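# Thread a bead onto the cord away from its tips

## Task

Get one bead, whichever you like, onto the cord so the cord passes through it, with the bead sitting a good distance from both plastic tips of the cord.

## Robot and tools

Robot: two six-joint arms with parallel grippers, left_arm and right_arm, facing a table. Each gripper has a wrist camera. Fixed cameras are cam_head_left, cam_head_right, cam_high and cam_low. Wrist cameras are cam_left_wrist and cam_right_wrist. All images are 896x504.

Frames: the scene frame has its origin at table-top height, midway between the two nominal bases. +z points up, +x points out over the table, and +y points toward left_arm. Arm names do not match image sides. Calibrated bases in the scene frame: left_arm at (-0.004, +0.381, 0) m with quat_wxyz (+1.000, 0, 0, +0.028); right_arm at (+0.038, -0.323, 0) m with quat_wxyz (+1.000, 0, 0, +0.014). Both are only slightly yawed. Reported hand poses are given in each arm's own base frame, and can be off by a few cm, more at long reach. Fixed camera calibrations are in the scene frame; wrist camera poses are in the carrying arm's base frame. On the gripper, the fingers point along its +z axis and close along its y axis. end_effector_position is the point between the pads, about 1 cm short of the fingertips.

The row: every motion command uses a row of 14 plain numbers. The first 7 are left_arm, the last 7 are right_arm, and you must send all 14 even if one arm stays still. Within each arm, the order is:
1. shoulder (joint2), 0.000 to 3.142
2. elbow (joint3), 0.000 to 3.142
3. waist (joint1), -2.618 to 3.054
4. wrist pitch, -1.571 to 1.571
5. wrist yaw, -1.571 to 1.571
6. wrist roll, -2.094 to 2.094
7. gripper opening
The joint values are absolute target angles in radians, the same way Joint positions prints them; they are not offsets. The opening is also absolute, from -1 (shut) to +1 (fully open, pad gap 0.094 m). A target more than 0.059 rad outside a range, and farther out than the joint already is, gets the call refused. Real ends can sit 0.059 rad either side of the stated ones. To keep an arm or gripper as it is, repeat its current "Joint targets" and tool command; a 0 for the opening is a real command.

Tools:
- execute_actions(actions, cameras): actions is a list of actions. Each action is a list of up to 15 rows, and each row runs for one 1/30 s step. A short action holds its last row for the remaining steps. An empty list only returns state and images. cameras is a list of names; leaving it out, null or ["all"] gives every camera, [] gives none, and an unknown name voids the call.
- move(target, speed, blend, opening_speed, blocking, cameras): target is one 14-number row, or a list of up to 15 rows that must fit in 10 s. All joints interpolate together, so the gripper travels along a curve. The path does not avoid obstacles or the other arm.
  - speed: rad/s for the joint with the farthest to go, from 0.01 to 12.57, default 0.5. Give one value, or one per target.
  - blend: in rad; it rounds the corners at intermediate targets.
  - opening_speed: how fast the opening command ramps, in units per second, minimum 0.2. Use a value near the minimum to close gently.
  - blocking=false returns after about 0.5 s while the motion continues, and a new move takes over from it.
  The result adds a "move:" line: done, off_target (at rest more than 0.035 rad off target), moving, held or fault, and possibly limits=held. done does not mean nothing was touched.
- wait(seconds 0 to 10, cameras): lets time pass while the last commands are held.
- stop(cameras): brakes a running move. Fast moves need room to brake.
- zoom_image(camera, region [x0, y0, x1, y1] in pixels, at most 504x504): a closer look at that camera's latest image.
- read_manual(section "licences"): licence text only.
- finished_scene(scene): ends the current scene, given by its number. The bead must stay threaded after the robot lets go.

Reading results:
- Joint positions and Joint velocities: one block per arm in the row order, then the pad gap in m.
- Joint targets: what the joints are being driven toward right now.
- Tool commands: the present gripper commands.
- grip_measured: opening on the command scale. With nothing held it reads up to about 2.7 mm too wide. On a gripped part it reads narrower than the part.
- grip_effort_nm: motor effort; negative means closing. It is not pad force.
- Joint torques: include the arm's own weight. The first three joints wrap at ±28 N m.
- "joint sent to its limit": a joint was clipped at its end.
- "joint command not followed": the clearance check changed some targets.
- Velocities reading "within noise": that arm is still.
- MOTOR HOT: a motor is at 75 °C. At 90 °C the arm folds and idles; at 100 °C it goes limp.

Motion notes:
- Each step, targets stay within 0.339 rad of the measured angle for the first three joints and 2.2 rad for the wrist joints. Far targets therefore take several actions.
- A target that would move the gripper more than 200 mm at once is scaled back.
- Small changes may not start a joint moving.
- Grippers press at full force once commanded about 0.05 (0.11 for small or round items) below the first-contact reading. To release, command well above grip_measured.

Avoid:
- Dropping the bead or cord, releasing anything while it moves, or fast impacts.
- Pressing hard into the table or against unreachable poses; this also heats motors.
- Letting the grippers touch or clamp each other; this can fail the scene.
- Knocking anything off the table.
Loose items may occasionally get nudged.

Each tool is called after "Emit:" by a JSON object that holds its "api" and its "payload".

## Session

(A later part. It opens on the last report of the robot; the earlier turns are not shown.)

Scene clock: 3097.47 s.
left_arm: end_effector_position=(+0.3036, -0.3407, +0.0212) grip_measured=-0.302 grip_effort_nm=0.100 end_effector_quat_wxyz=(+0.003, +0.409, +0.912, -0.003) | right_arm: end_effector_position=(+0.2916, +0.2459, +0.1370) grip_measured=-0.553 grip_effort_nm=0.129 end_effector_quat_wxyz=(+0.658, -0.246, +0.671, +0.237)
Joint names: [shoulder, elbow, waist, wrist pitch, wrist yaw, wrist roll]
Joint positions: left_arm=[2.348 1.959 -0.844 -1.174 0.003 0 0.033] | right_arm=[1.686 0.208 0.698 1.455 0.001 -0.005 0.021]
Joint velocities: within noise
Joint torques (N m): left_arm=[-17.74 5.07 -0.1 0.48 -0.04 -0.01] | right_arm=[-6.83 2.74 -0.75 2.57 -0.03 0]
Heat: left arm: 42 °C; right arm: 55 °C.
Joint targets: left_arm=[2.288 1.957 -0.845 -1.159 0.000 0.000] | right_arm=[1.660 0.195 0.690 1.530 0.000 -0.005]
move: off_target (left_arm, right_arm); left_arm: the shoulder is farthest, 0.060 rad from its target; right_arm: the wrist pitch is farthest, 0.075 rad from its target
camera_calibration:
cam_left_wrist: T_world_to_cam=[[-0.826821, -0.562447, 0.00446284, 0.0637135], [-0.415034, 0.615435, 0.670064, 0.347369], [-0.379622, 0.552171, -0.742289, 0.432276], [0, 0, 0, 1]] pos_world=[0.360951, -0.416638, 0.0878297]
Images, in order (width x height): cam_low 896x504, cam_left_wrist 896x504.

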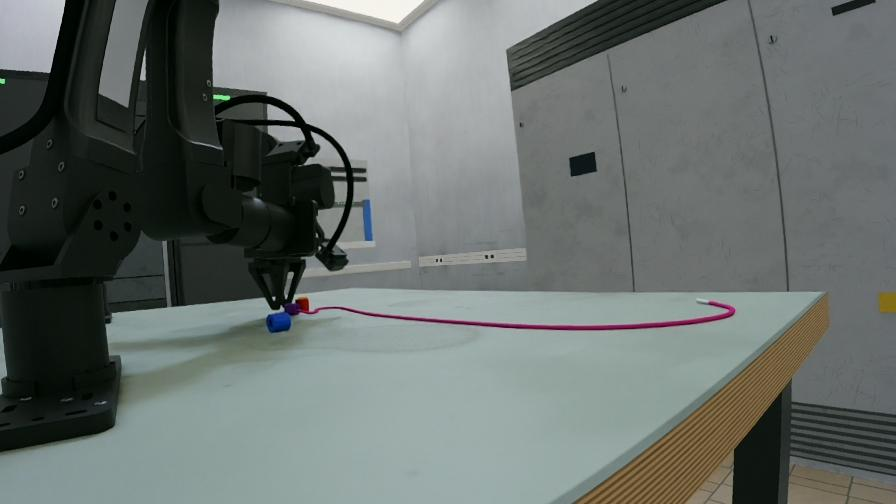

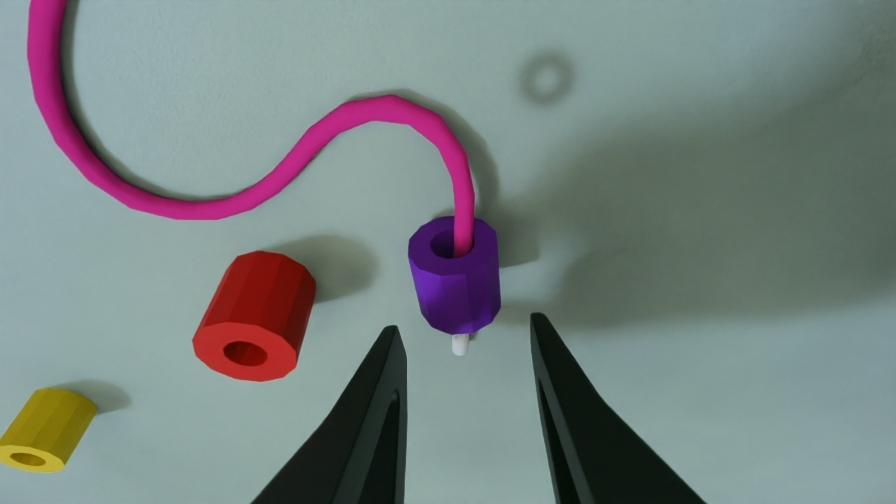

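Emit:
{"api": "move", "payload": {"target": [[2.288, 1.937, -0.845, -1.139, 0.0, 0.0, -0.30, 1.660, 0.195, 0.690, 1.530, 0.0, -0.005, -0.55]], "speed": [0.1], "cameras": ["cam_left_wrist"]}}

Scene clock: 3104.03 s.
left_arm: end_effector_position=(+0.3034, -0.3405, +0.0166) grip_measured=-0.302 grip_effort_nm=0.100 end_effector_quat_wxyz=(+0.004, +0.409, +0.912, -0.004) | right_arm: end_effector_position=(+0.2916, +0.2459, +0.1370) grip_measured=-0.553 grip_effort_nm=0.134 end_effector_quat_wxyz=(+0.658, -0.246, +0.671, +0.237)
Joint names: [shoulder, elbow, waist, wrist pitch, wrist yaw, wrist roll]
Joint positions: left_arm=[2.348 1.941 -0.844 -1.155 0.003 0 0.033] | right_arm=[1.686 0.208 0.698 1.455 0.001 -0.005 0.021]
Joint velocities: within noise
Joint torques (N m): left_arm=[-17.73 4.94 -0.09 0.47 -0.04 -0.01] | right_arm=[-6.91 2.78 -0.84 2.56 -0.03 0.01]
Heat: left arm: 43 °C; right arm: 55 °C.
Joint targets: left_arm=[2.288 1.937 -0.845 -1.139 0.000 0.000] | right_arm=[1.660 0.195 0.690 1.530 0.000 -0.005]
move: off_target (left_arm, right_arm); left_arm: the shoulder is farthest, 0.060 rad from its target; right_arm: the wrist pitch is farthest, 0.075 rad from its target
camera_calibration:
cam_left_wrist: T_world_to_cam=[[-0.826829, -0.562437, 0.00426129, 0.0636782], [-0.415728, 0.616223, 0.668909, 0.350748], [-0.378845, 0.551302, -0.743332, 0.428101], [0, 0, 0, 1]] pos_world=[0.360651, -0.416337, 0.0833308]
Images, in order (width x height): cam_left_wrist 896x504.

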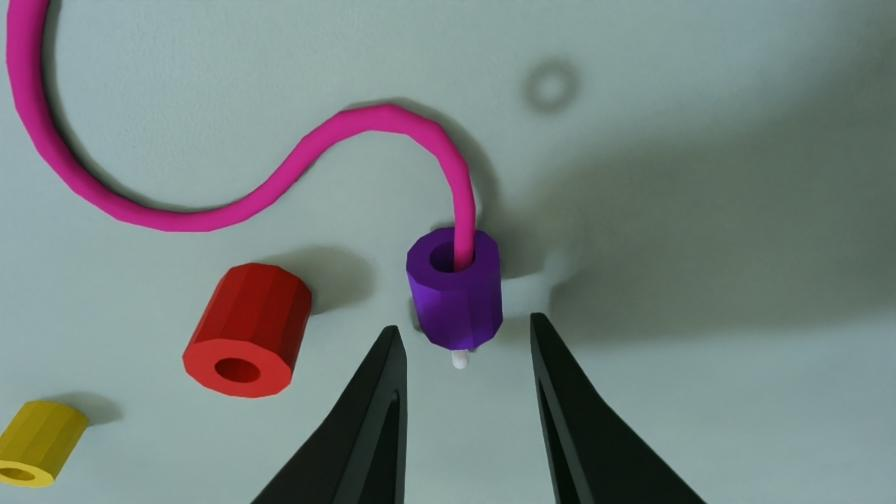

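Emit:
{"api": "move", "payload": {"target": [[2.288, 1.937, -0.845, -1.139, 0.0, 0.0, -0.97, 1.660, 0.195, 0.690, 1.530, 0.0, -0.005, -0.55]], "speed": [0.1], "opening_speed": 0.5, "cameras": ["cam_left_wrist"]}}

Emit:
{"api": "zoom_image", "payload": {"camera": "cam_left_wrist", "region": [360, 200, 560, 420]}}

Scene clock: 3111.97 s.
left_arm: end_effector_position=(+0.3041, -0.3411, +0.0185) grip_measured=-0.968 grip_effort_nm=-0.095 end_effector_quat_wxyz=(+0.007, +0.409, +0.912, -0.004) | right_arm: end_effector_position=(+0.2916, +0.2459, +0.1370) grip_measured=-0.553 grip_effort_nm=0.134 end_effector_quat_wxyz=(+0.658, -0.246, +0.671, +0.237)
Joint names: [shoulder, elbow, waist, wrist pitch, wrist yaw, wrist roll]
Joint positions: left_arm=[2.344 1.941 -0.844 -1.152 0.003 0 0.002] | right_arm=[1.686 0.208 0.698 1.455 0.001 -0.005 0.021]
Joint velocities: within noise
Joint torques (N m): left_arm=[-17.29 4.94 -0.09 0.48 -0.04 -0.01] | right_arm=[-6.83 2.77 -0.73 2.56 -0.02 -0.01]
Heat: left arm: 43 °C; right arm: 55 °C.
Joint targets: left_arm=[2.288 1.937 -0.845 -1.139 0.000 0.000] | right_arm=[1.660 0.195 0.690 1.530 0.000 -0.005]
move: off_target (left_arm, right_arm); left_arm: the shoulder is farthest, 0.056 rad from its target; right_arm: the wrist pitch is farthest, 0.075 rad from its target
camera_calibration:
cam_left_wrist: T_world_to_cam=[[-0.826862, -0.562398, 0.00260802, 0.0640249], [-0.41899, 0.619097, 0.664204, 0.352305], [-0.375162, 0.548113, -0.747547, 0.428073], [0, 0, 0, 1]] pos_world=[0.361148, -0.416735, 0.0858351]
Images, in order (width x height): cam_left_wrist 896x504.

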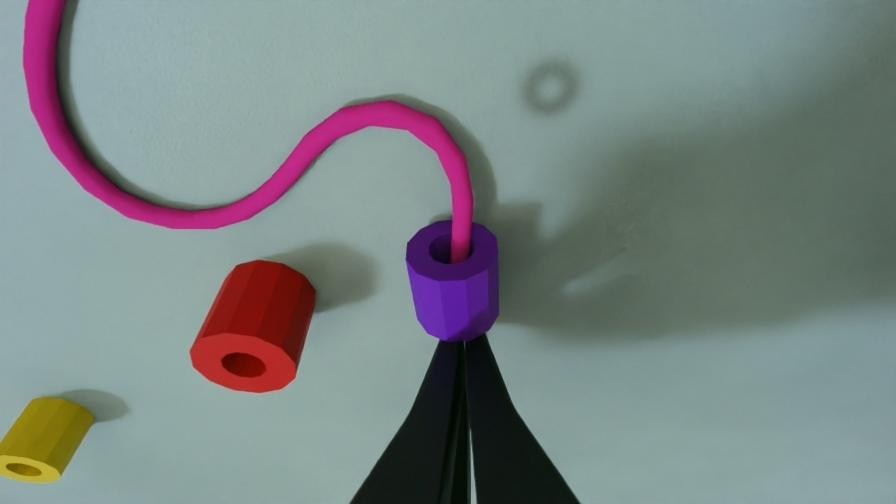

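Scaled by 2.291 from the camera's 896x504 image, which has a finer 1280x720 frame.

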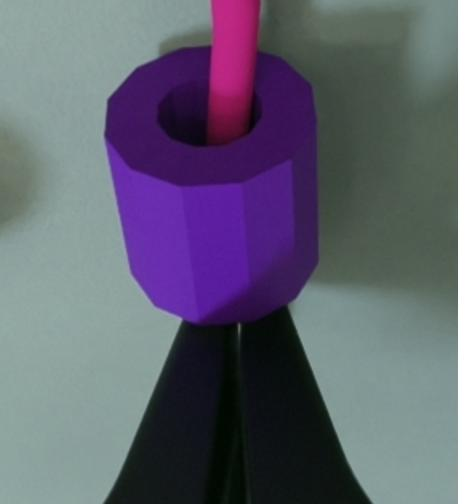

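Emit:
{"api": "move", "payload": {"target": [[2.288, 1.937, -0.845, -1.139, 0.0, 0.0, -0.60, 1.660, 0.195, 0.690, 1.530, 0.0, -0.005, -0.55], [2.288, 1.920, -0.845, -1.122, 0.0, 0.0, -0.60, 1.660, 0.195, 0.690, 1.530, 0.0, -0.005, -0.55]], "speed": [0.1, 0.1], "cameras": ["cam_left_wrist"]}}

Scene clock: 3125.57 s.
left_arm: end_effector_position=(+0.3032, -0.3401, +0.0142) grip_measured=-0.602 grip_effort_nm=0.100 end_effector_quat_wxyz=(+0.006, +0.409, +0.912, -0.004) | right_arm: end_effector_position=(+0.2916, +0.2459, +0.1370) grip_measured=-0.553 grip_effort_nm=0.134 end_effector_quat_wxyz=(+0.658, -0.246, +0.671, +0.237)
Joint names: [shoulder, elbow, waist, wrist pitch, wrist yaw, wrist roll]
Joint positions: left_arm=[2.344 1.924 -0.844 -1.138 0.003 0 0.019] | right_arm=[1.686 0.208 0.698 1.455 0.001 -0.005 0.021]
Joint velocities: within noise
Joint torques (N m): left_arm=[-17.32 4.92 -0.08 0.47 -0.04 -0.01] | right_arm=[-6.9 2.76 -0.72 2.55 -0.03 0]
Heat: left arm: 41 °C; right arm: 55 °C.
Joint targets: left_arm=[2.288 1.920 -0.845 -1.122 0.000 0.000] | right_arm=[1.660 0.195 0.690 1.530 0.000 -0.005]
move: off_target (left_arm, right_arm); left_arm: the shoulder is farthest, 0.056 rad from its target; right_arm: the wrist pitch is farthest, 0.075 rad from its target
camera_calibration:
cam_left_wrist: T_world_to_cam=[[-0.826816, -0.562464, 0.00296205, 0.0637825], [-0.417826, 0.617708, 0.666227, 0.353139], [-0.376559, 0.54961, -0.745743, 0.424801], [0, 0, 0, 1]] pos_world=[0.360249, -0.415736, 0.0813331]
Images, in order (width x height): cam_left_wrist 896x504.

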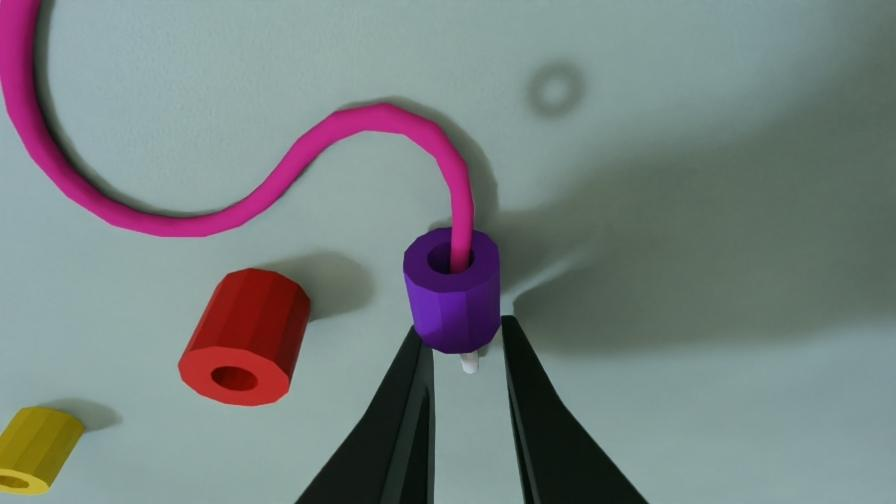

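Emit:
{"api": "move", "payload": {"target": [[2.288, 1.908, -0.845, -1.110, 0.0, 0.0, -0.60, 1.660, 0.195, 0.690, 1.530, 0.0, -0.005, -0.55]], "speed": [0.08], "cameras": []}}

Scene clock: 3130.53 s.
left_arm: end_effector_position=(+0.3028, -0.3397, +0.0113) grip_measured=-0.602 grip_effort_nm=0.100 end_effector_quat_wxyz=(+0.006, +0.409, +0.912, -0.004) | right_arm: end_effector_position=(+0.2916, +0.2459, +0.1370) grip_measured=-0.553 grip_effort_nm=0.134 end_effector_quat_wxyz=(+0.658, -0.246, +0.671, +0.237)
Joint names: [shoulder, elbow, waist, wrist pitch, wrist yaw, wrist roll]
Joint positions: left_arm=[2.344 1.912 -0.844 -1.126 0.003 0 0.019] | right_arm=[1.686 0.208 0.698 1.455 0.001 -0.005 0.021]
Joint velocities: within noise
Joint torques (N m): left_arm=[-17.33 4.93 -0.08 0.47 -0.04 -0.01] | right_arm=[-6.91 2.74 -0.76 2.55 -0.03 0.01]
Heat: left arm: 40 °C; right arm: 56 °C.
Joint targets: left_arm=[2.288 1.908 -0.845 -1.110 0.000 0.000] | right_arm=[1.660 0.195 0.690 1.530 0.000 -0.005]
move: off_target (left_arm, right_arm); left_arm: the shoulder is farthest, 0.056 rad from its target; right_arm: the wrist pitch is farthest, 0.075 rad from its target
No camera images: "cameras" was empty.

Emit:
{"api": "move", "payload": {"target": [[2.288, 1.900, -0.845, -1.102, 0.0, 0.0, -0.60, 1.660, 0.195, 0.690, 1.530, 0.0, -0.005, -0.55]], "speed": [0.08], "cameras": ["cam_low"]}}

Emit:
{"api": "zoom_image", "payload": {"camera": "cam_low", "region": [250, 270, 330, 330]}}

Scene clock: 3136.90 s.
left_arm: end_effector_position=(+0.3030, -0.3399, +0.0103) grip_measured=-0.602 grip_effort_nm=0.100 end_effector_quat_wxyz=(+0.006, +0.409, +0.912, -0.004) | right_arm: end_effector_position=(+0.2916, +0.2459, +0.1370) grip_measured=-0.553 grip_effort_nm=0.134 end_effector_quat_wxyz=(+0.658, -0.246, +0.671, +0.237)
Joint names: [shoulder, elbow, waist, wrist pitch, wrist yaw, wrist roll]
Joint positions: left_arm=[2.344 1.908 -0.844 -1.12 0.003 0 0.019] | right_arm=[1.686 0.208 0.698 1.455 0.001 -0.005 0.021]
Joint velocities: within noise
Joint torques (N m): left_arm=[-17.32 4.62 -0.08 0.52 -0.04 -0.01] | right_arm=[-6.86 2.76 -0.76 2.56 -0.05 -0.01]
Heat: left arm: 40 °C; right arm: 56 °C.
Joint targets: left_arm=[2.288 1.900 -0.845 -1.102 0.000 0.000] | right_arm=[1.660 0.195 0.690 1.530 0.000 -0.005]
move: off_target (left_arm, right_arm); left_arm: the shoulder is farthest, 0.056 rad from its target; right_arm: the wrist pitch is farthest, 0.075 rad from its target
Images, in order (width x height): cam_low 896x504.

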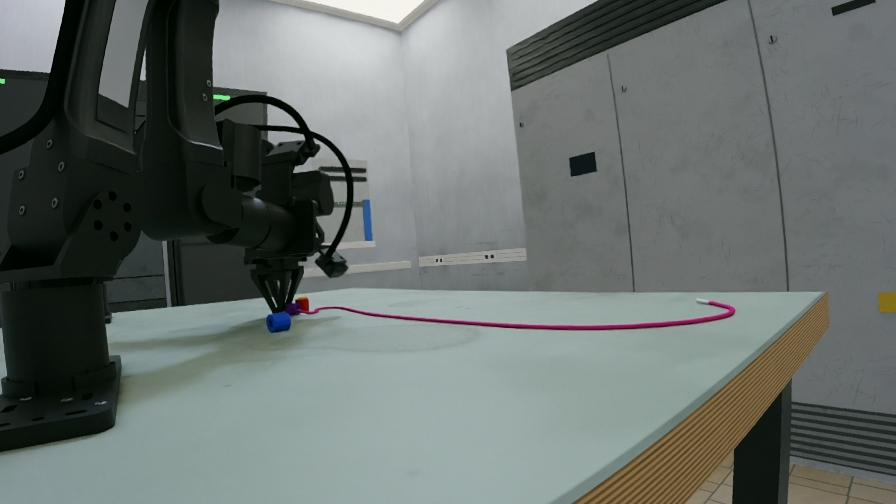

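Scaled by 6.300 from the camera's 896x504 image, which has a finer 1280x720 frame.

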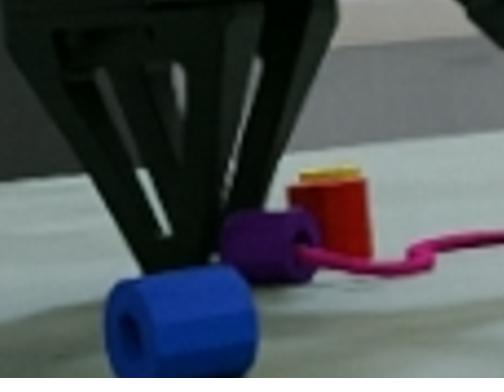

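Emit:
{"api": "move", "payload": {"target": [[2.288, 1.905, -0.845, -1.104, 0.0, 0.0, -0.60, 1.660, 0.195, 0.690, 1.530, 0.0, -0.005, -0.55], [2.288, 1.905, -0.845, -1.104, 0.0, 0.0, -0.97, 1.660, 0.195, 0.690, 1.530, 0.0, -0.005, -0.55]], "speed": [0.1, 0.1], "opening_speed": 0.4, "cameras": ["cam_left_wrist"]}}

Scene clock: 3147.17 s.
left_arm: end_effector_position=(+0.3035, -0.3396, +0.0103) grip_measured=-0.949 grip_effort_nm=-0.979 end_effector_quat_wxyz=(+0.007, +0.409, +0.912, -0.003) | right_arm: end_effector_position=(+0.2916, +0.2459, +0.1370) grip_measured=-0.553 grip_effort_nm=0.134 end_effector_quat_wxyz=(+0.658, -0.246, +0.671, +0.237)
Joint names: [shoulder, elbow, waist, wrist pitch, wrist yaw, wrist roll]
Joint positions: left_arm=[2.344 1.908 -0.844 -1.12 0 0 0.002] | right_arm=[1.686 0.208 0.698 1.455 0.001 -0.005 0.021]
Joint velocities: within noise
Joint torques (N m): left_arm=[-17.33 5 -0.08 0.49 -0.01 -0.01] | right_arm=[-6.89 2.74 -0.69 2.58 -0.04 0.03]
Heat: left arm: 39 °C; right arm: 56 °C.
Joint targets: left_arm=[2.288 1.905 -0.845 -1.104 0.000 0.000] | right_arm=[1.660 0.195 0.690 1.530 0.000 -0.005]
move: off_target (left_arm, right_arm); target 2's new numbers were sent with left_arm's shoulder 0.056 rad from that target; left_arm: the shoulder is farthest, 0.056 rad from its target; right_arm: the wrist pitch is farthest, 0.075 rad from its target
camera_calibration:
cam_left_wrist: T_world_to_cam=[[-0.826831, -0.56245, -0.000362517, 0.0643691], [-0.420374, 0.617544, 0.664775, 0.356361], [-0.373679, 0.549809, -0.747044, 0.421005], [0, 0, 0, 1]] pos_world=[0.360348, -0.415336, 0.077633]
Images, in order (width x height): cam_left_wrist 896x504.

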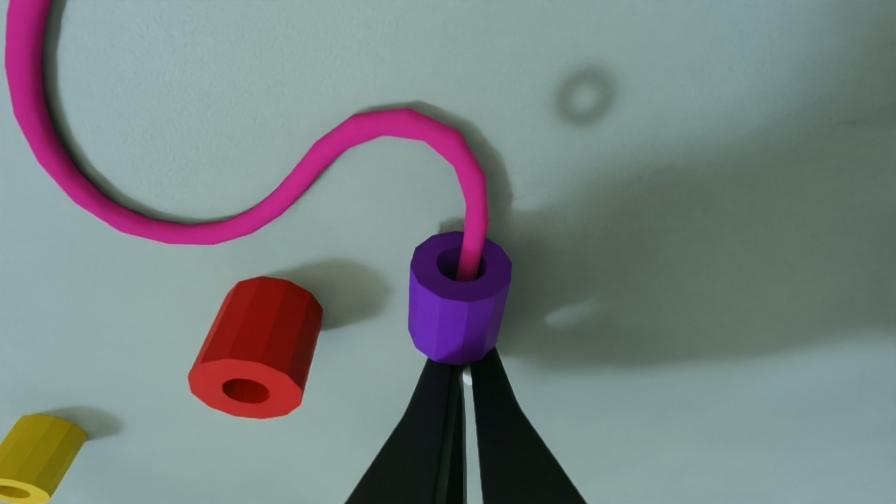

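Emit:
{"api": "move", "payload": {"target": [[2.288, 2.135, -0.845, -1.341, 0.0, 0.0, -0.97, 1.660, 0.195, 0.690, 1.530, 0.0, -0.005, -0.55]], "speed": [0.1], "cameras": ["cam_left_wrist", "cam_low"]}}

Emit:
{"api": "zoom_image", "payload": {"camera": "cam_low", "region": [250, 240, 370, 340]}}

Scene clock: 3168.00 s.
left_arm: end_effector_position=(+0.3041, -0.3403, +0.0599) grip_measured=-0.952 grip_effort_nm=-1.028 end_effector_quat_wxyz=(+0.000, +0.409, +0.912, +0.000) | right_arm: end_effector_position=(+0.2916, +0.2459, +0.1370) grip_measured=-0.553 grip_effort_nm=0.129 end_effector_quat_wxyz=(+0.658, -0.246, +0.671, +0.237)
Joint names: [shoulder, elbow, waist, wrist pitch, wrist yaw, wrist roll]
Joint positions: left_arm=[2.344 2.106 -0.844 -1.334 0 0 0.002] | right_arm=[1.686 0.208 0.698 1.455 0.001 -0.005 0.021]
Joint velocities: within noise
Joint torques (N m): left_arm=[-17.35 7.53 -0.08 0.3 -0.01 -0.01] | right_arm=[-6.9 2.76 -0.77 2.57 -0.02 0.01]
Heat: left arm: 39 °C; right arm: 56 °C.
Joint targets: left_arm=[2.288 2.135 -0.845 -1.341 0.000 0.000] | right_arm=[1.660 0.195 0.690 1.530 0.000 -0.005]
move: off_target (left_arm, right_arm); left_arm: the shoulder is farthest, 0.056 rad from its target; right_arm: the wrist pitch is farthest, 0.075 rad from its target
camera_calibration:
cam_left_wrist: T_world_to_cam=[[-0.826796, -0.562499, 0.00167587, 0.0643855], [-0.413405, 0.609665, 0.676317, 0.318554], [-0.381449, 0.558484, -0.736609, 0.463303], [0, 0, 0, 1]] pos_world=[0.361652, -0.416741, 0.125722]
Images, in order (width x height): cam_low 896x504, cam_left_wrist 896x504.

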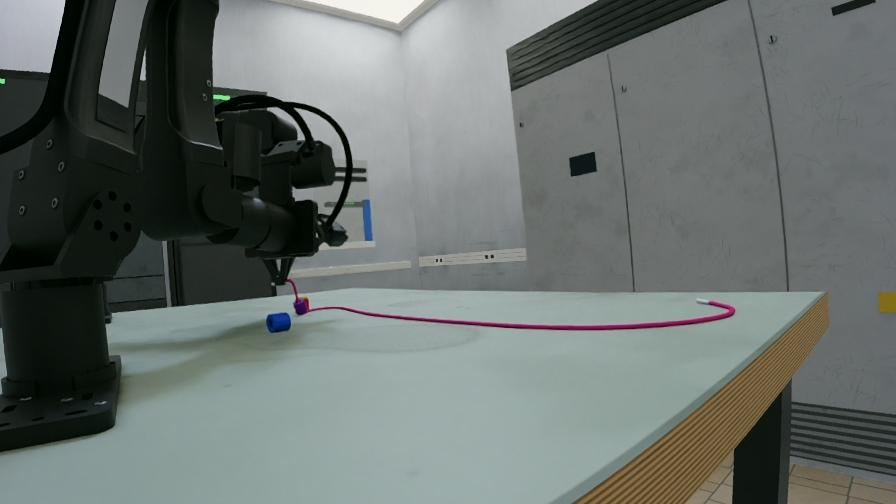

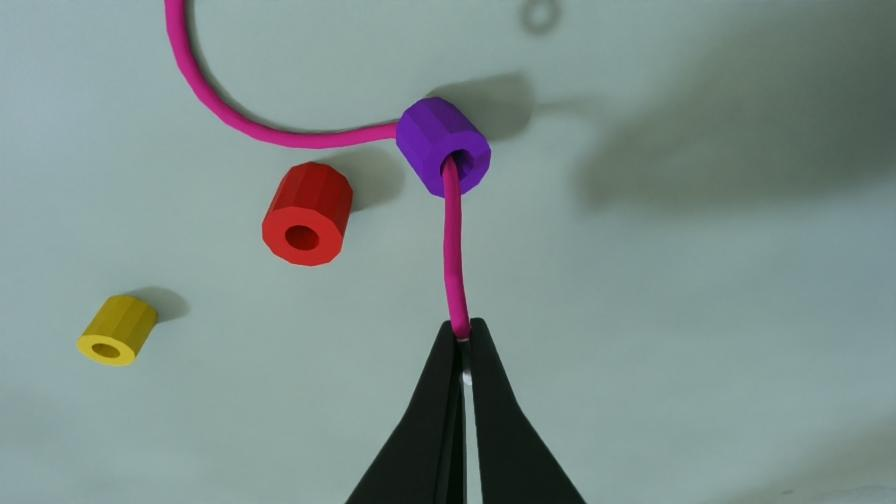

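Scaled by 4.200 from the camera's 896x504 image, which has a finer 1280x720 frame.

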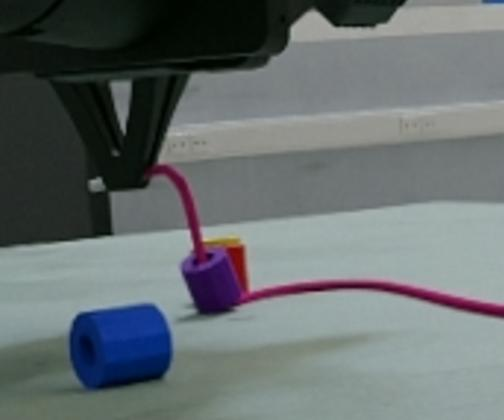

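Emit:
{"api": "move", "payload": {"target": [[2.288, 2.294, -0.845, -1.500, 0.0, 0.0, -0.97, 1.660, 0.195, 0.690, 1.530, 0.0, -0.005, -0.55]], "speed": [0.1], "cameras": ["cam_left_wrist", "cam_low"]}}

Emit:
{"api": "zoom_image", "payload": {"camera": "cam_low", "region": [250, 220, 370, 340]}}

Scene clock: 3177.00 s.
left_arm: end_effector_position=(+0.3021, -0.3380, +0.1000) grip_measured=-0.952 grip_effort_nm=-1.033 end_effector_quat_wxyz=(+0.001, +0.409, +0.912, +0.000) | right_arm: end_effector_position=(+0.2916, +0.2459, +0.1370) grip_measured=-0.553 grip_effort_nm=0.129 end_effector_quat_wxyz=(+0.658, -0.246, +0.671, +0.237)
Joint names: [shoulder, elbow, waist, wrist pitch, wrist yaw, wrist roll]
Joint positions: left_arm=[2.344 2.266 -0.844 -1.492 0 0 0.002] | right_arm=[1.686 0.208 0.698 1.455 0.001 -0.005 0.021]
Joint velocities: within noise
Joint torques (N m): left_arm=[-17.24 7.41 -0.09 0.28 -0.01 -0.01] | right_arm=[-6.87 2.81 -0.73 2.58 -0.02 0.01]
Heat: left arm: 39 °C; right arm: 56 °C.
Joint targets: left_arm=[2.288 2.294 -0.845 -1.500 0.000 0.000] | right_arm=[1.660 0.195 0.690 1.530 0.000 -0.005]
move: off_target (left_arm, right_arm); left_arm: the shoulder is farthest, 0.056 rad from its target; right_arm: the wrist pitch is farthest, 0.075 rad from its target
camera_calibration:
cam_left_wrist: T_world_to_cam=[[-0.826795, -0.562501, 0.00156863, 0.0638917], [-0.413892, 0.610244, 0.675497, 0.289645], [-0.380925, 0.557848, -0.737361, 0.490502], [0, 0, 0, 1]] pos_world=[0.359552, -0.414441, 0.165922]
Images, in order (width x height): cam_low 896x504, cam_left_wrist 896x504.

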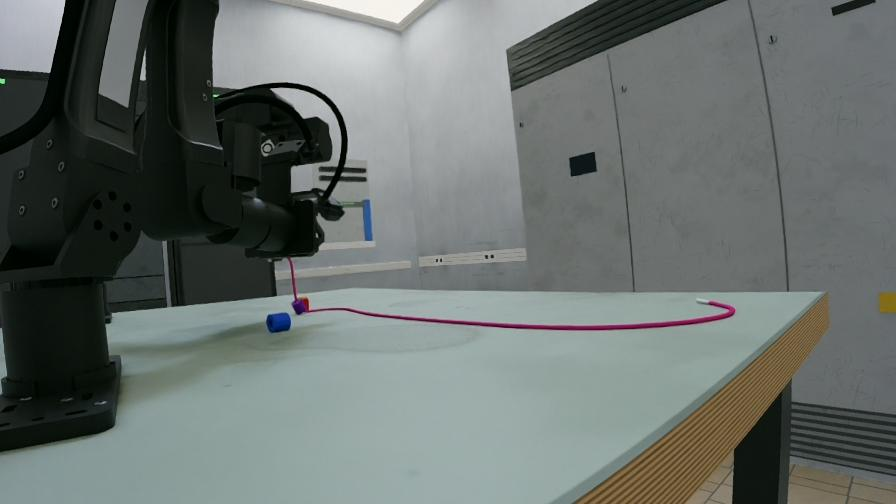

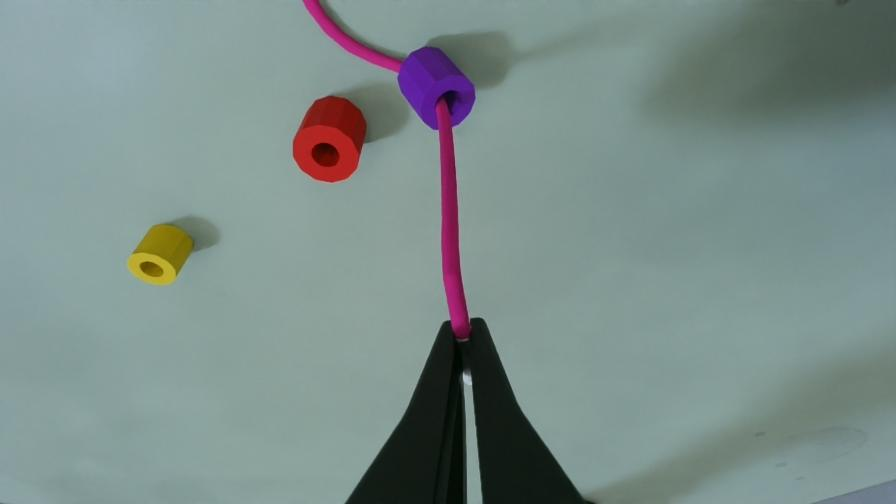

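Scaled by 4.200 from the camera's 896x504 image, which has a finer 1280x720 frame.

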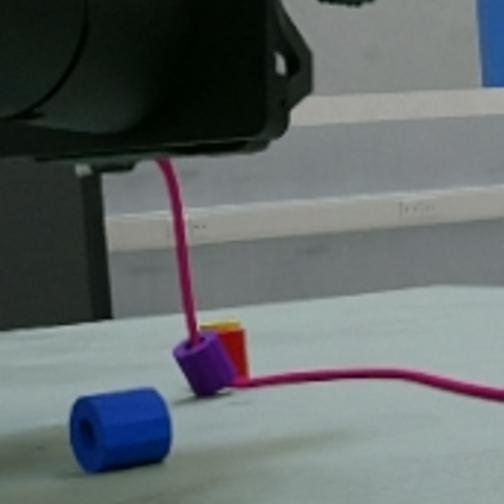

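Emit:
{"api": "move", "payload": {"target": [[1.998, 1.461, -0.845, -0.962, 0.0, 0.0, -0.97, 1.660, 0.195, 0.690, 1.530, 0.0, -0.005, -0.55]], "speed": [0.25], "cameras": ["cam_left_wrist", "cam_low"]}}

Emit:
{"api": "zoom_image", "payload": {"camera": "cam_low", "region": [200, 240, 340, 340]}}

Scene clock: 3195.93 s.
left_arm: end_effector_position=(+0.2533, -0.2832, +0.0179) grip_measured=-0.952 grip_effort_nm=-1.028 end_effector_quat_wxyz=(+0.001, +0.409, +0.912, +0.000) | right_arm: end_effector_position=(+0.2916, +0.2459, +0.1370) grip_measured=-0.553 grip_effort_nm=0.125 end_effector_quat_wxyz=(+0.658, -0.246, +0.671, +0.237)
Joint names: [shoulder, elbow, waist, wrist pitch, wrist yaw, wrist roll]
Joint positions: left_arm=[2.053 1.464 -0.844 -0.979 0 0 0.002] | right_arm=[1.686 0.208 0.698 1.455 0.001 -0.005 0.021]
Joint velocities: within noise
Joint torques (N m): left_arm=[-14.8 4.79 -0.09 0.51 -0.01 -0.01] | right_arm=[-6.86 2.77 -0.7 2.57 -0.04 0.01]
Heat: left arm: 39 °C; right arm: 56 °C.
Joint targets: left_arm=[1.998 1.461 -0.845 -0.962 0.000 0.000] | right_arm=[1.660 0.195 0.690 1.530 0.000 -0.005]
move: off_target (left_arm, right_arm); left_arm: the shoulder is farthest, 0.055 rad from its target; right_arm: the wrist pitch is farthest, 0.075 rad from its target
camera_calibration:
cam_left_wrist: T_world_to_cam=[[-0.826777, -0.562528, 0.00132944, 0.054559], [-0.414636, 0.611007, 0.674349, 0.291937], [-0.380153, 0.556986, -0.738411, 0.380362], [0, 0, 0, 1]] pos_world=[0.310751, -0.35954, 0.0839235]
Images, in order (width x height): cam_low 896x504, cam_left_wrist 896x504.

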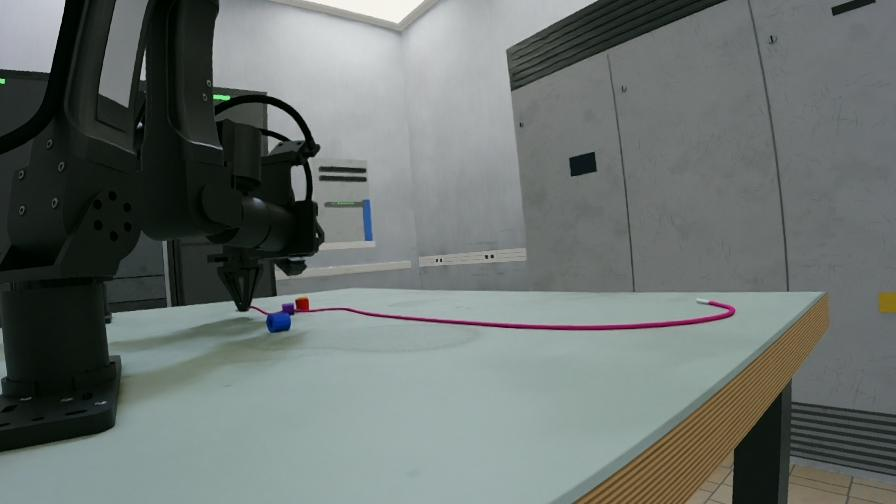

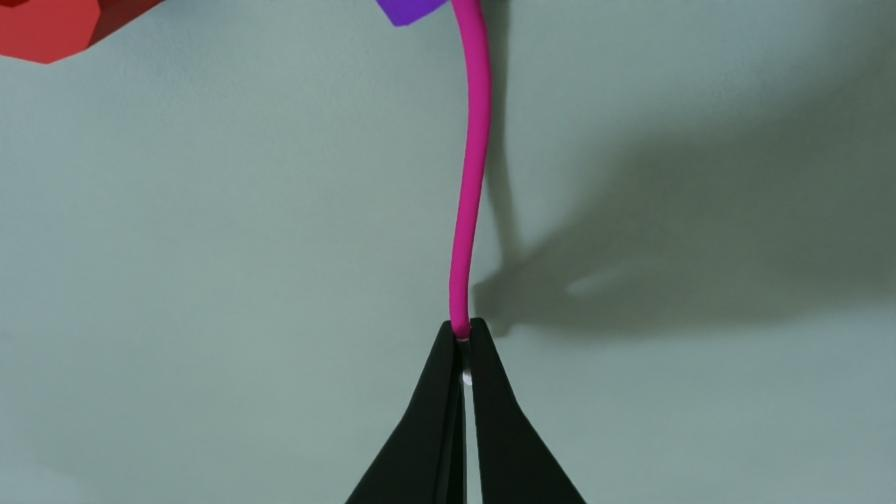

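Scaled by 3.600 from the camera's 896x504 image, which has a finer 1280x720 frame.

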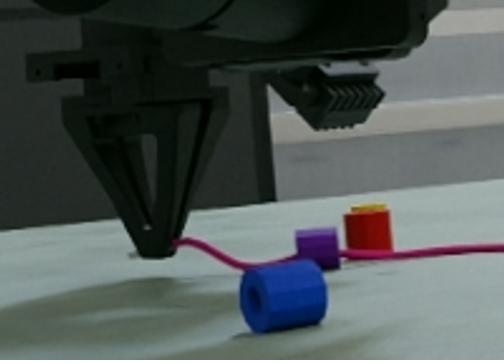

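Emit:
{"api": "move", "payload": {"target": [[1.998, 1.437, -0.845, -0.938, 0.0, 0.0, -0.97, 1.660, 0.195, 0.690, 1.530, 0.0, -0.005, -0.55], [1.998, 1.437, -0.845, -0.938, 0.0, 0.0, -0.50, 1.660, 0.195, 0.690, 1.530, 0.0, -0.005, -0.55]], "speed": [0.1, 0.1], "opening_speed": 0.4, "cameras": ["cam_left_wrist"]}}

Scene clock: 3204.47 s.
left_arm: end_effector_position=(+0.2524, -0.2821, +0.0132) grip_measured=-0.502 grip_effort_nm=0.100 end_effector_quat_wxyz=(+0.003, +0.409, +0.912, -0.001) | right_arm: end_effector_position=(+0.2916, +0.2459, +0.1370) grip_measured=-0.553 grip_effort_nm=0.134 end_effector_quat_wxyz=(+0.658, -0.246, +0.671, +0.237)
Joint names: [shoulder, elbow, waist, wrist pitch, wrist yaw, wrist roll]
Joint positions: left_arm=[2.051 1.441 -0.844 -0.954 0 0 0.023] | right_arm=[1.686 0.208 0.698 1.455 0.001 -0.005 0.021]
Joint velocities: within noise
Joint torques (N m): left_arm=[-14.54 4.71 -0.09 0.49 -0.01 -0.01] | right_arm=[-6.9 2.76 -0.79 2.57 -0.03 0.01]
Heat: left arm: 39 °C; right arm: 56 °C.
Joint targets: left_arm=[1.998 1.437 -0.845 -0.938 0.000 0.000] | right_arm=[1.660 0.195 0.690 1.530 0.000 -0.005]
move: off_target (left_arm, right_arm); target 2's new numbers were sent with left_arm's shoulder 0.053 rad from that target; left_arm: the shoulder is farthest, 0.053 rad from its target; right_arm: the wrist pitch is farthest, 0.075 rad from its target
camera_calibration:
cam_left_wrist: T_world_to_cam=[[-0.826785, -0.562517, 0.000814663, 0.0543773], [-0.416339, 0.612906, 0.671572, 0.295073], [-0.37827, 0.554906, -0.740939, 0.374974], [0, 0, 0, 1]] pos_world=[0.30965, -0.358339, 0.0796263]
Images, in order (width x height): cam_left_wrist 896x504.

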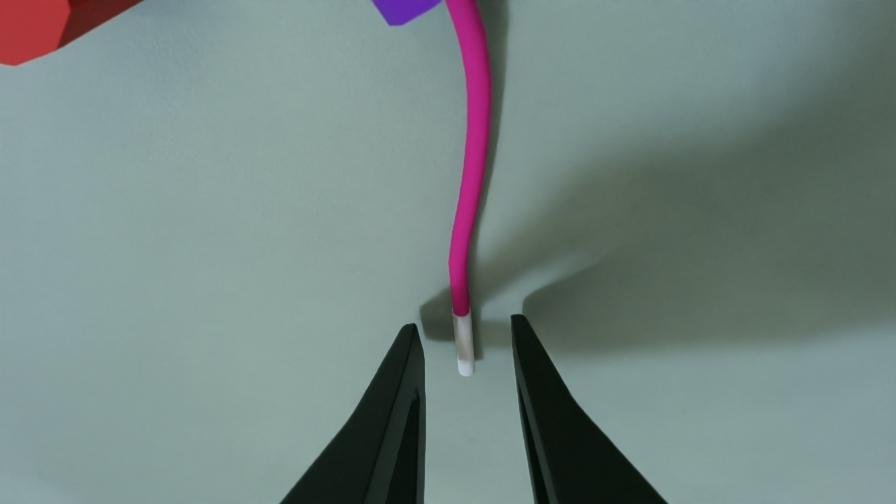

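Emit:
{"api": "move", "payload": {"target": [[1.998, 1.660, -0.845, -1.150, 0.0, 0.0, -0.30, 1.660, 0.195, 0.690, 1.530, 0.0, -0.005, -0.55], [1.500, 1.400, -0.400, -0.700, 0.0, 0.0, -0.30, 1.300, 0.600, 0.400, 0.900, 0.0, 0.0, -0.30]], "speed": [0.2, 0.5]}}

Emit:
{"api": "zoom_image", "payload": {"camera": "cam_high", "region": [360, 180, 560, 300]}}

Scene clock: 3213.33 s.
left_arm: end_effector_position=(+0.3905, -0.1649, +0.2248) grip_measured=-0.302 grip_effort_nm=0.100 end_effector_quat_wxyz=(+0.346, +0.187, +0.917, -0.070) | right_arm: end_effector_position=(+0.3859, +0.1665, +0.2848) grip_measured=-0.303 grip_effort_nm=0.134 end_effector_quat_wxyz=(+0.740, -0.133, +0.642, +0.150)
Joint names: [shoulder, elbow, waist, wrist pitch, wrist yaw, wrist roll]
Joint positions: left_arm=[1.529 1.404 -0.403 -0.724 -0.002 0 0.033] | right_arm=[1.322 0.564 0.406 0.899 0.002 -0.004 0.033]
Joint velocities: within noise
Joint torques (N m): left_arm=[-8.95 5.9 0.25 1.44 0 -0.02] | right_arm=[-6.17 9.54 -0.5 1.76 -0.04 0.04]
Heat: left arm: 39 °C; right arm: 55 °C.
Joint targets: left_arm=[1.500 1.400 -0.400 -0.700 0.000 0.000] | right_arm=[1.300 0.600 0.400 0.900 0.000 0.000]
move: off_target (right_arm); target 2's new numbers were sent with right_arm's elbow 0.036 rad from that target; right_arm: the elbow is farthest, 0.036 rad from its target
camera_calibration:
cam_left_wrist: T_world_to_cam=[[-0.478002, -0.87421, -0.08527, 0.0660858], [-0.878154, 0.477732, 0.0248741, 0.442027], [0.018991, 0.08677, -0.996047, 0.344023], [0, 0, 0, 1]] pos_world=[0.413223, -0.183248, 0.337303]
cam_right_wrist: T_world_to_cam=[[0.403751, -0.909834, -0.0958498, 0.0249203], [-0.548496, -0.156879, -0.821304, 0.496802], [0.732214, 0.384176, -0.562381, -0.0704479], [0, 0, 0, 1]] pos_world=[0.314015, 0.127676, 0.370796]

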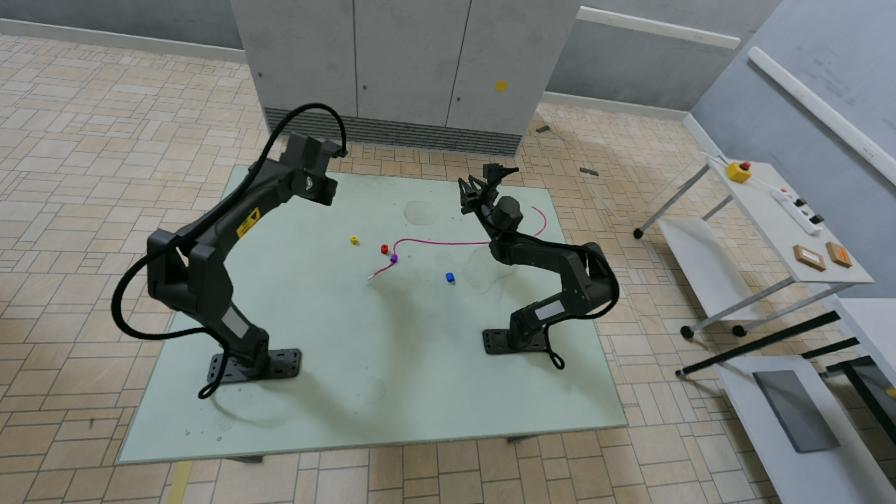

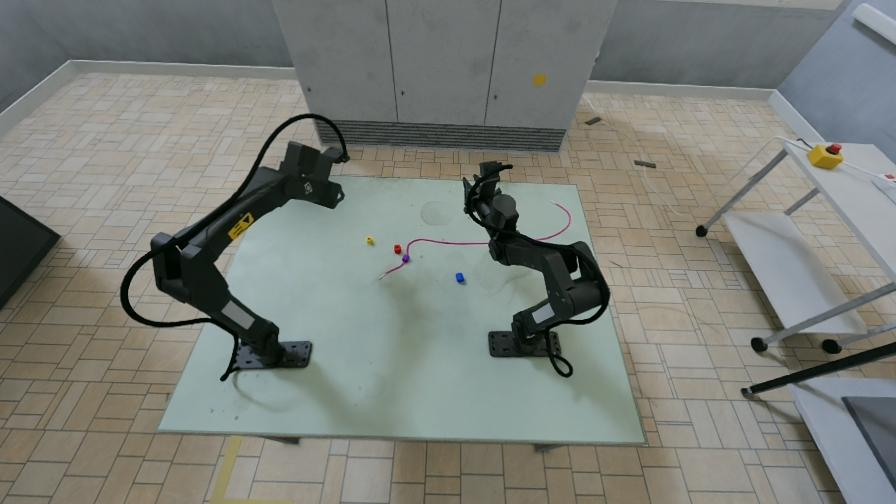

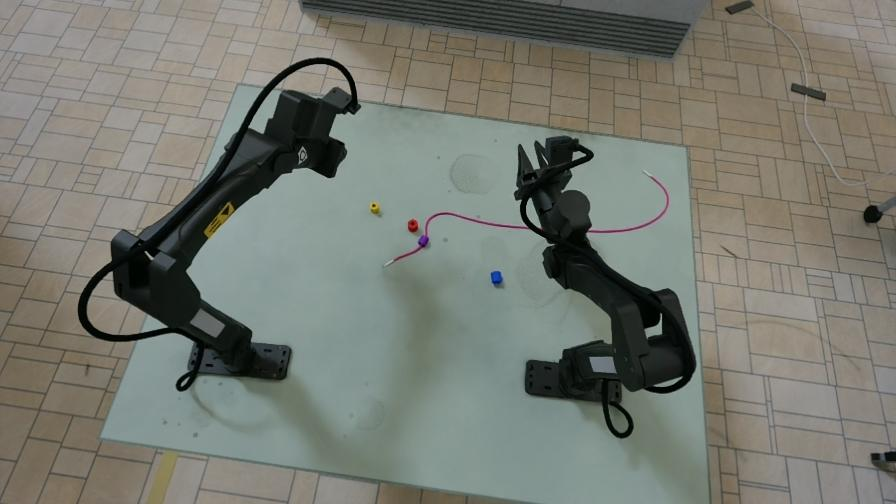

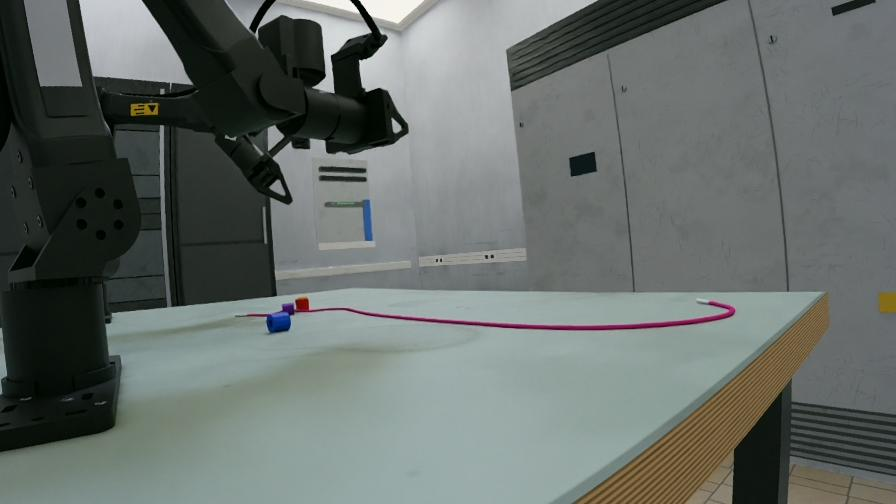

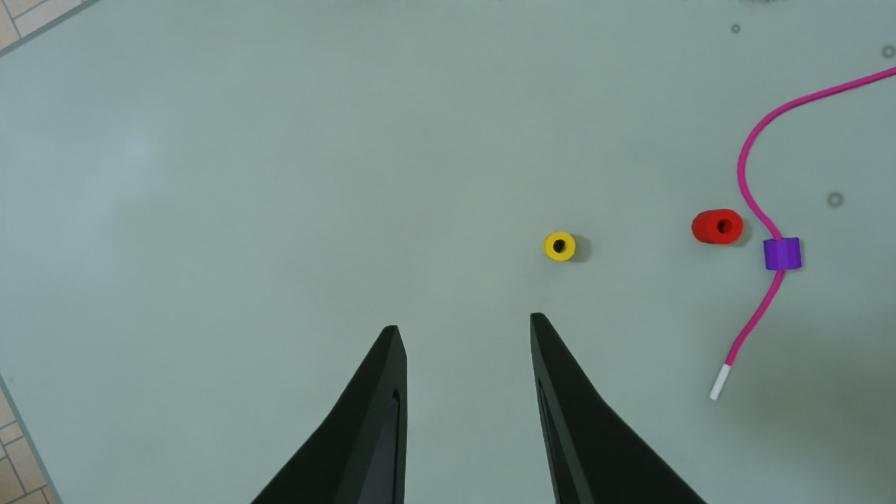

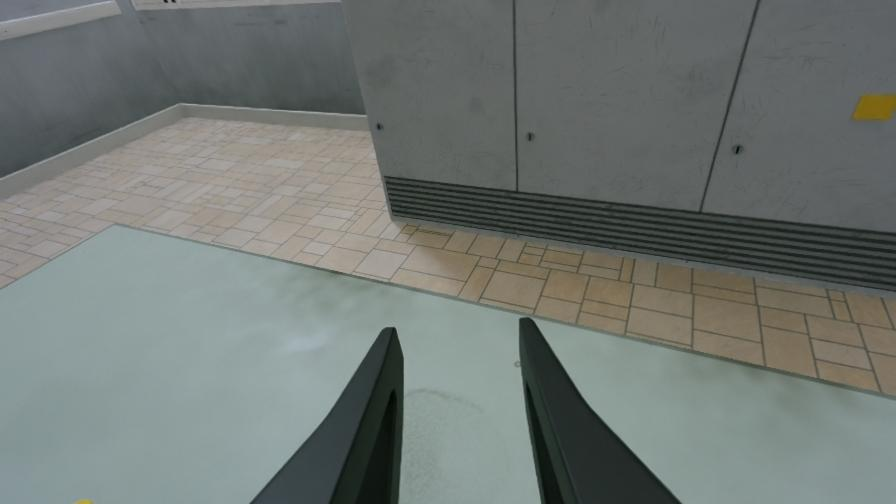

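Scaled by 2.520 from the camera's 896x504 image, which has a finer 1280x720 frame.

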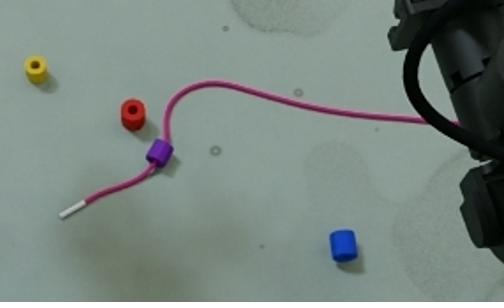

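Emit:
{"api": "move", "payload": {"target": [[2.131, 1.640, -0.100, -1.075, 0.0, 0.0, -0.60, 1.300, 0.600, 0.400, 0.900, 0.0, 0.0, -0.60], [2.131, 1.556, -0.100, -0.995, 0.0, 0.0, -0.60, 1.300, 0.600, 0.400, 0.900, 0.0, 0.0, -0.60]], "speed": [0.5, 0.15], "cameras": []}}

Scene clock: 3434.47 s.
left_arm: end_effector_position=(+0.3944, -0.0388, +0.0152) grip_measured=-0.598 grip_effort_nm=-0.090 end_effector_quat_wxyz=(-0.002, +0.050, +0.999, +0.001) | right_arm: end_effector_position=(+0.3859, +0.1665, +0.2847) grip_measured=-0.597 grip_effort_nm=-0.183 end_effector_quat_wxyz=(+0.740, -0.133, +0.642, +0.150)
Joint names: [shoulder, elbow, waist, wrist pitch, wrist yaw, wrist roll]
Joint positions: left_arm=[2.122 1.559 -0.101 -1.012 -0.001 0 0.019] | right_arm=[1.322 0.564 0.406 0.899 0.002 -0.004 0.019]
Joint velocities: within noise
Joint torques (N m): left_arm=[-9.73 4.83 0.06 0.47 0 -0.01] | right_arm=[-6.13 9.59 -0.5 1.74 -0.03 0.04]
Heat: left arm: 34 °C; right arm: 38 °C.
Joint targets: left_arm=[2.131 1.556 -0.100 -0.995 0.000 0.000] | right_arm=[1.300 0.600 0.400 0.900 0.000 0.000]
move: off_target (right_arm); right_arm: the elbow is farthest, 0.036 rad from its target
No camera images: "cameras" was empty.

Emit:
{"api": "move", "payload": {"target": [2.131, 1.540, -0.100, -0.979, 0.0, 0.0, -0.60, 1.300, 0.600, 0.400, 0.900, 0.0, 0.0, -0.60], "speed": 0.1, "cameras": []}}

Emit:
{"api": "move", "payload": {"target": [2.131, 1.530, -0.100, -0.969, 0.0, 0.0, -0.60, 1.300, 0.600, 0.400, 0.900, 0.0, 0.0, -0.60], "speed": 0.1, "cameras": []}}

Emit:
{"api": "move", "payload": {"target": [2.131, 1.522, -0.100, -0.961, 0.0, 0.0, -0.60, 1.300, 0.600, 0.400, 0.900, 0.0, 0.0, -0.60], "speed": 0.1, "cameras": []}}

Scene clock: 3444.53 s.
left_arm: end_effector_position=(+0.3934, -0.0387, +0.0117) grip_measured=-0.598 grip_effort_nm=-0.095 end_effector_quat_wxyz=(-0.001, +0.050, +0.999, +0.001) | right_arm: end_effector_position=(+0.3859, +0.1665, +0.2847) grip_measured=-0.597 grip_effort_nm=-0.183 end_effector_quat_wxyz=(+0.740, -0.133, +0.642, +0.150)
Joint names: [shoulder, elbow, waist, wrist pitch, wrist yaw, wrist roll]
Joint positions: left_arm=[2.122 1.544 -0.101 -0.996 -0.001 0 0.019] | right_arm=[1.322 0.564 0.406 0.899 0.002 -0.004 0.019]
Joint velocities: within noise
Joint torques (N m): left_arm=[-9.69 4.72 0.06 0.49 0 -0.01] | right_arm=[-6.12 9.58 -0.51 1.75 -0.05 0.05]
Heat: left arm: 34 °C; right arm: 38 °C.
Joint targets: left_arm=[2.131 1.540 -0.100 -0.979 0.000 0.000] | right_arm=[1.300 0.600 0.400 0.900 0.000 0.000]
move: off_target (right_arm); right_arm: the elbow is farthest, 0.036 rad from its target
No camera images: "cameras" was empty.

Scene clock: 3445.23 s.
left_arm: end_effector_position=(+0.3925, -0.0386, +0.0096) grip_measured=-0.598 grip_effort_nm=-0.095 end_effector_quat_wxyz=(-0.002, +0.050, +0.999, +0.001) | right_arm: end_effector_position=(+0.3859, +0.1665, +0.2847) grip_measured=-0.597 grip_effort_nm=-0.183 end_effector_quat_wxyz=(+0.740, -0.133, +0.642, +0.150)
Joint names: [shoulder, elbow, waist, wrist pitch, wrist yaw, wrist roll]
Joint positions: left_arm=[2.122 1.535 -0.101 -0.988 -0.001 0 0.019] | right_arm=[1.322 0.564 0.406 0.899 0.002 -0.004 0.019]
Joint velocities: within noise
Joint torques (N m): left_arm=[-9.68 4.63 0.08 0.5 0 -0.01] | right_arm=[-6.13 9.61 -0.44 1.76 -0.04 0.05]
Heat: left arm: 34 °C; right arm: 38 °C.
Joint targets: left_arm=[2.131 1.530 -0.100 -0.969 0.000 0.000] | right_arm=[1.300 0.600 0.400 0.900 0.000 0.000]
move: off_target (right_arm); right_arm: the elbow is farthest, 0.036 rad from its target
No camera images: "cameras" was empty.

Scene clock: 3445.93 s.
left_arm: end_effector_position=(+0.3924, -0.0386, +0.0092) grip_measured=-0.598 grip_effort_nm=-0.100 end_effector_quat_wxyz=(-0.002, +0.050, +0.999, +0.001) | right_arm: end_effector_position=(+0.3859, +0.1665, +0.2847) grip_measured=-0.597 grip_effort_nm=-0.183 end_effector_quat_wxyz=(+0.740, -0.133, +0.642, +0.150)
Joint names: [shoulder, elbow, waist, wrist pitch, wrist yaw, wrist roll]
Joint positions: left_arm=[2.122 1.534 -0.101 -0.986 -0.001 0 0.019] | right_arm=[1.322 0.564 0.406 0.899 0.002 -0.004 0.019]
Joint velocities: within noise
Joint torques (N m): left_arm=[-9.68 4.16 0.08 0.56 -0.01 -0.01] | right_arm=[-6.11 9.61 -0.51 1.78 -0.02 0.06]
Heat: left arm: 34 °C; right arm: 38 °C.
Joint targets: left_arm=[2.131 1.522 -0.100 -0.961 0.000 0.000] | right_arm=[1.300 0.600 0.400 0.900 0.000 0.000]
move: off_target (right_arm); right_arm: the elbow is farthest, 0.036 rad from its target
No camera images: "cameras" was empty.


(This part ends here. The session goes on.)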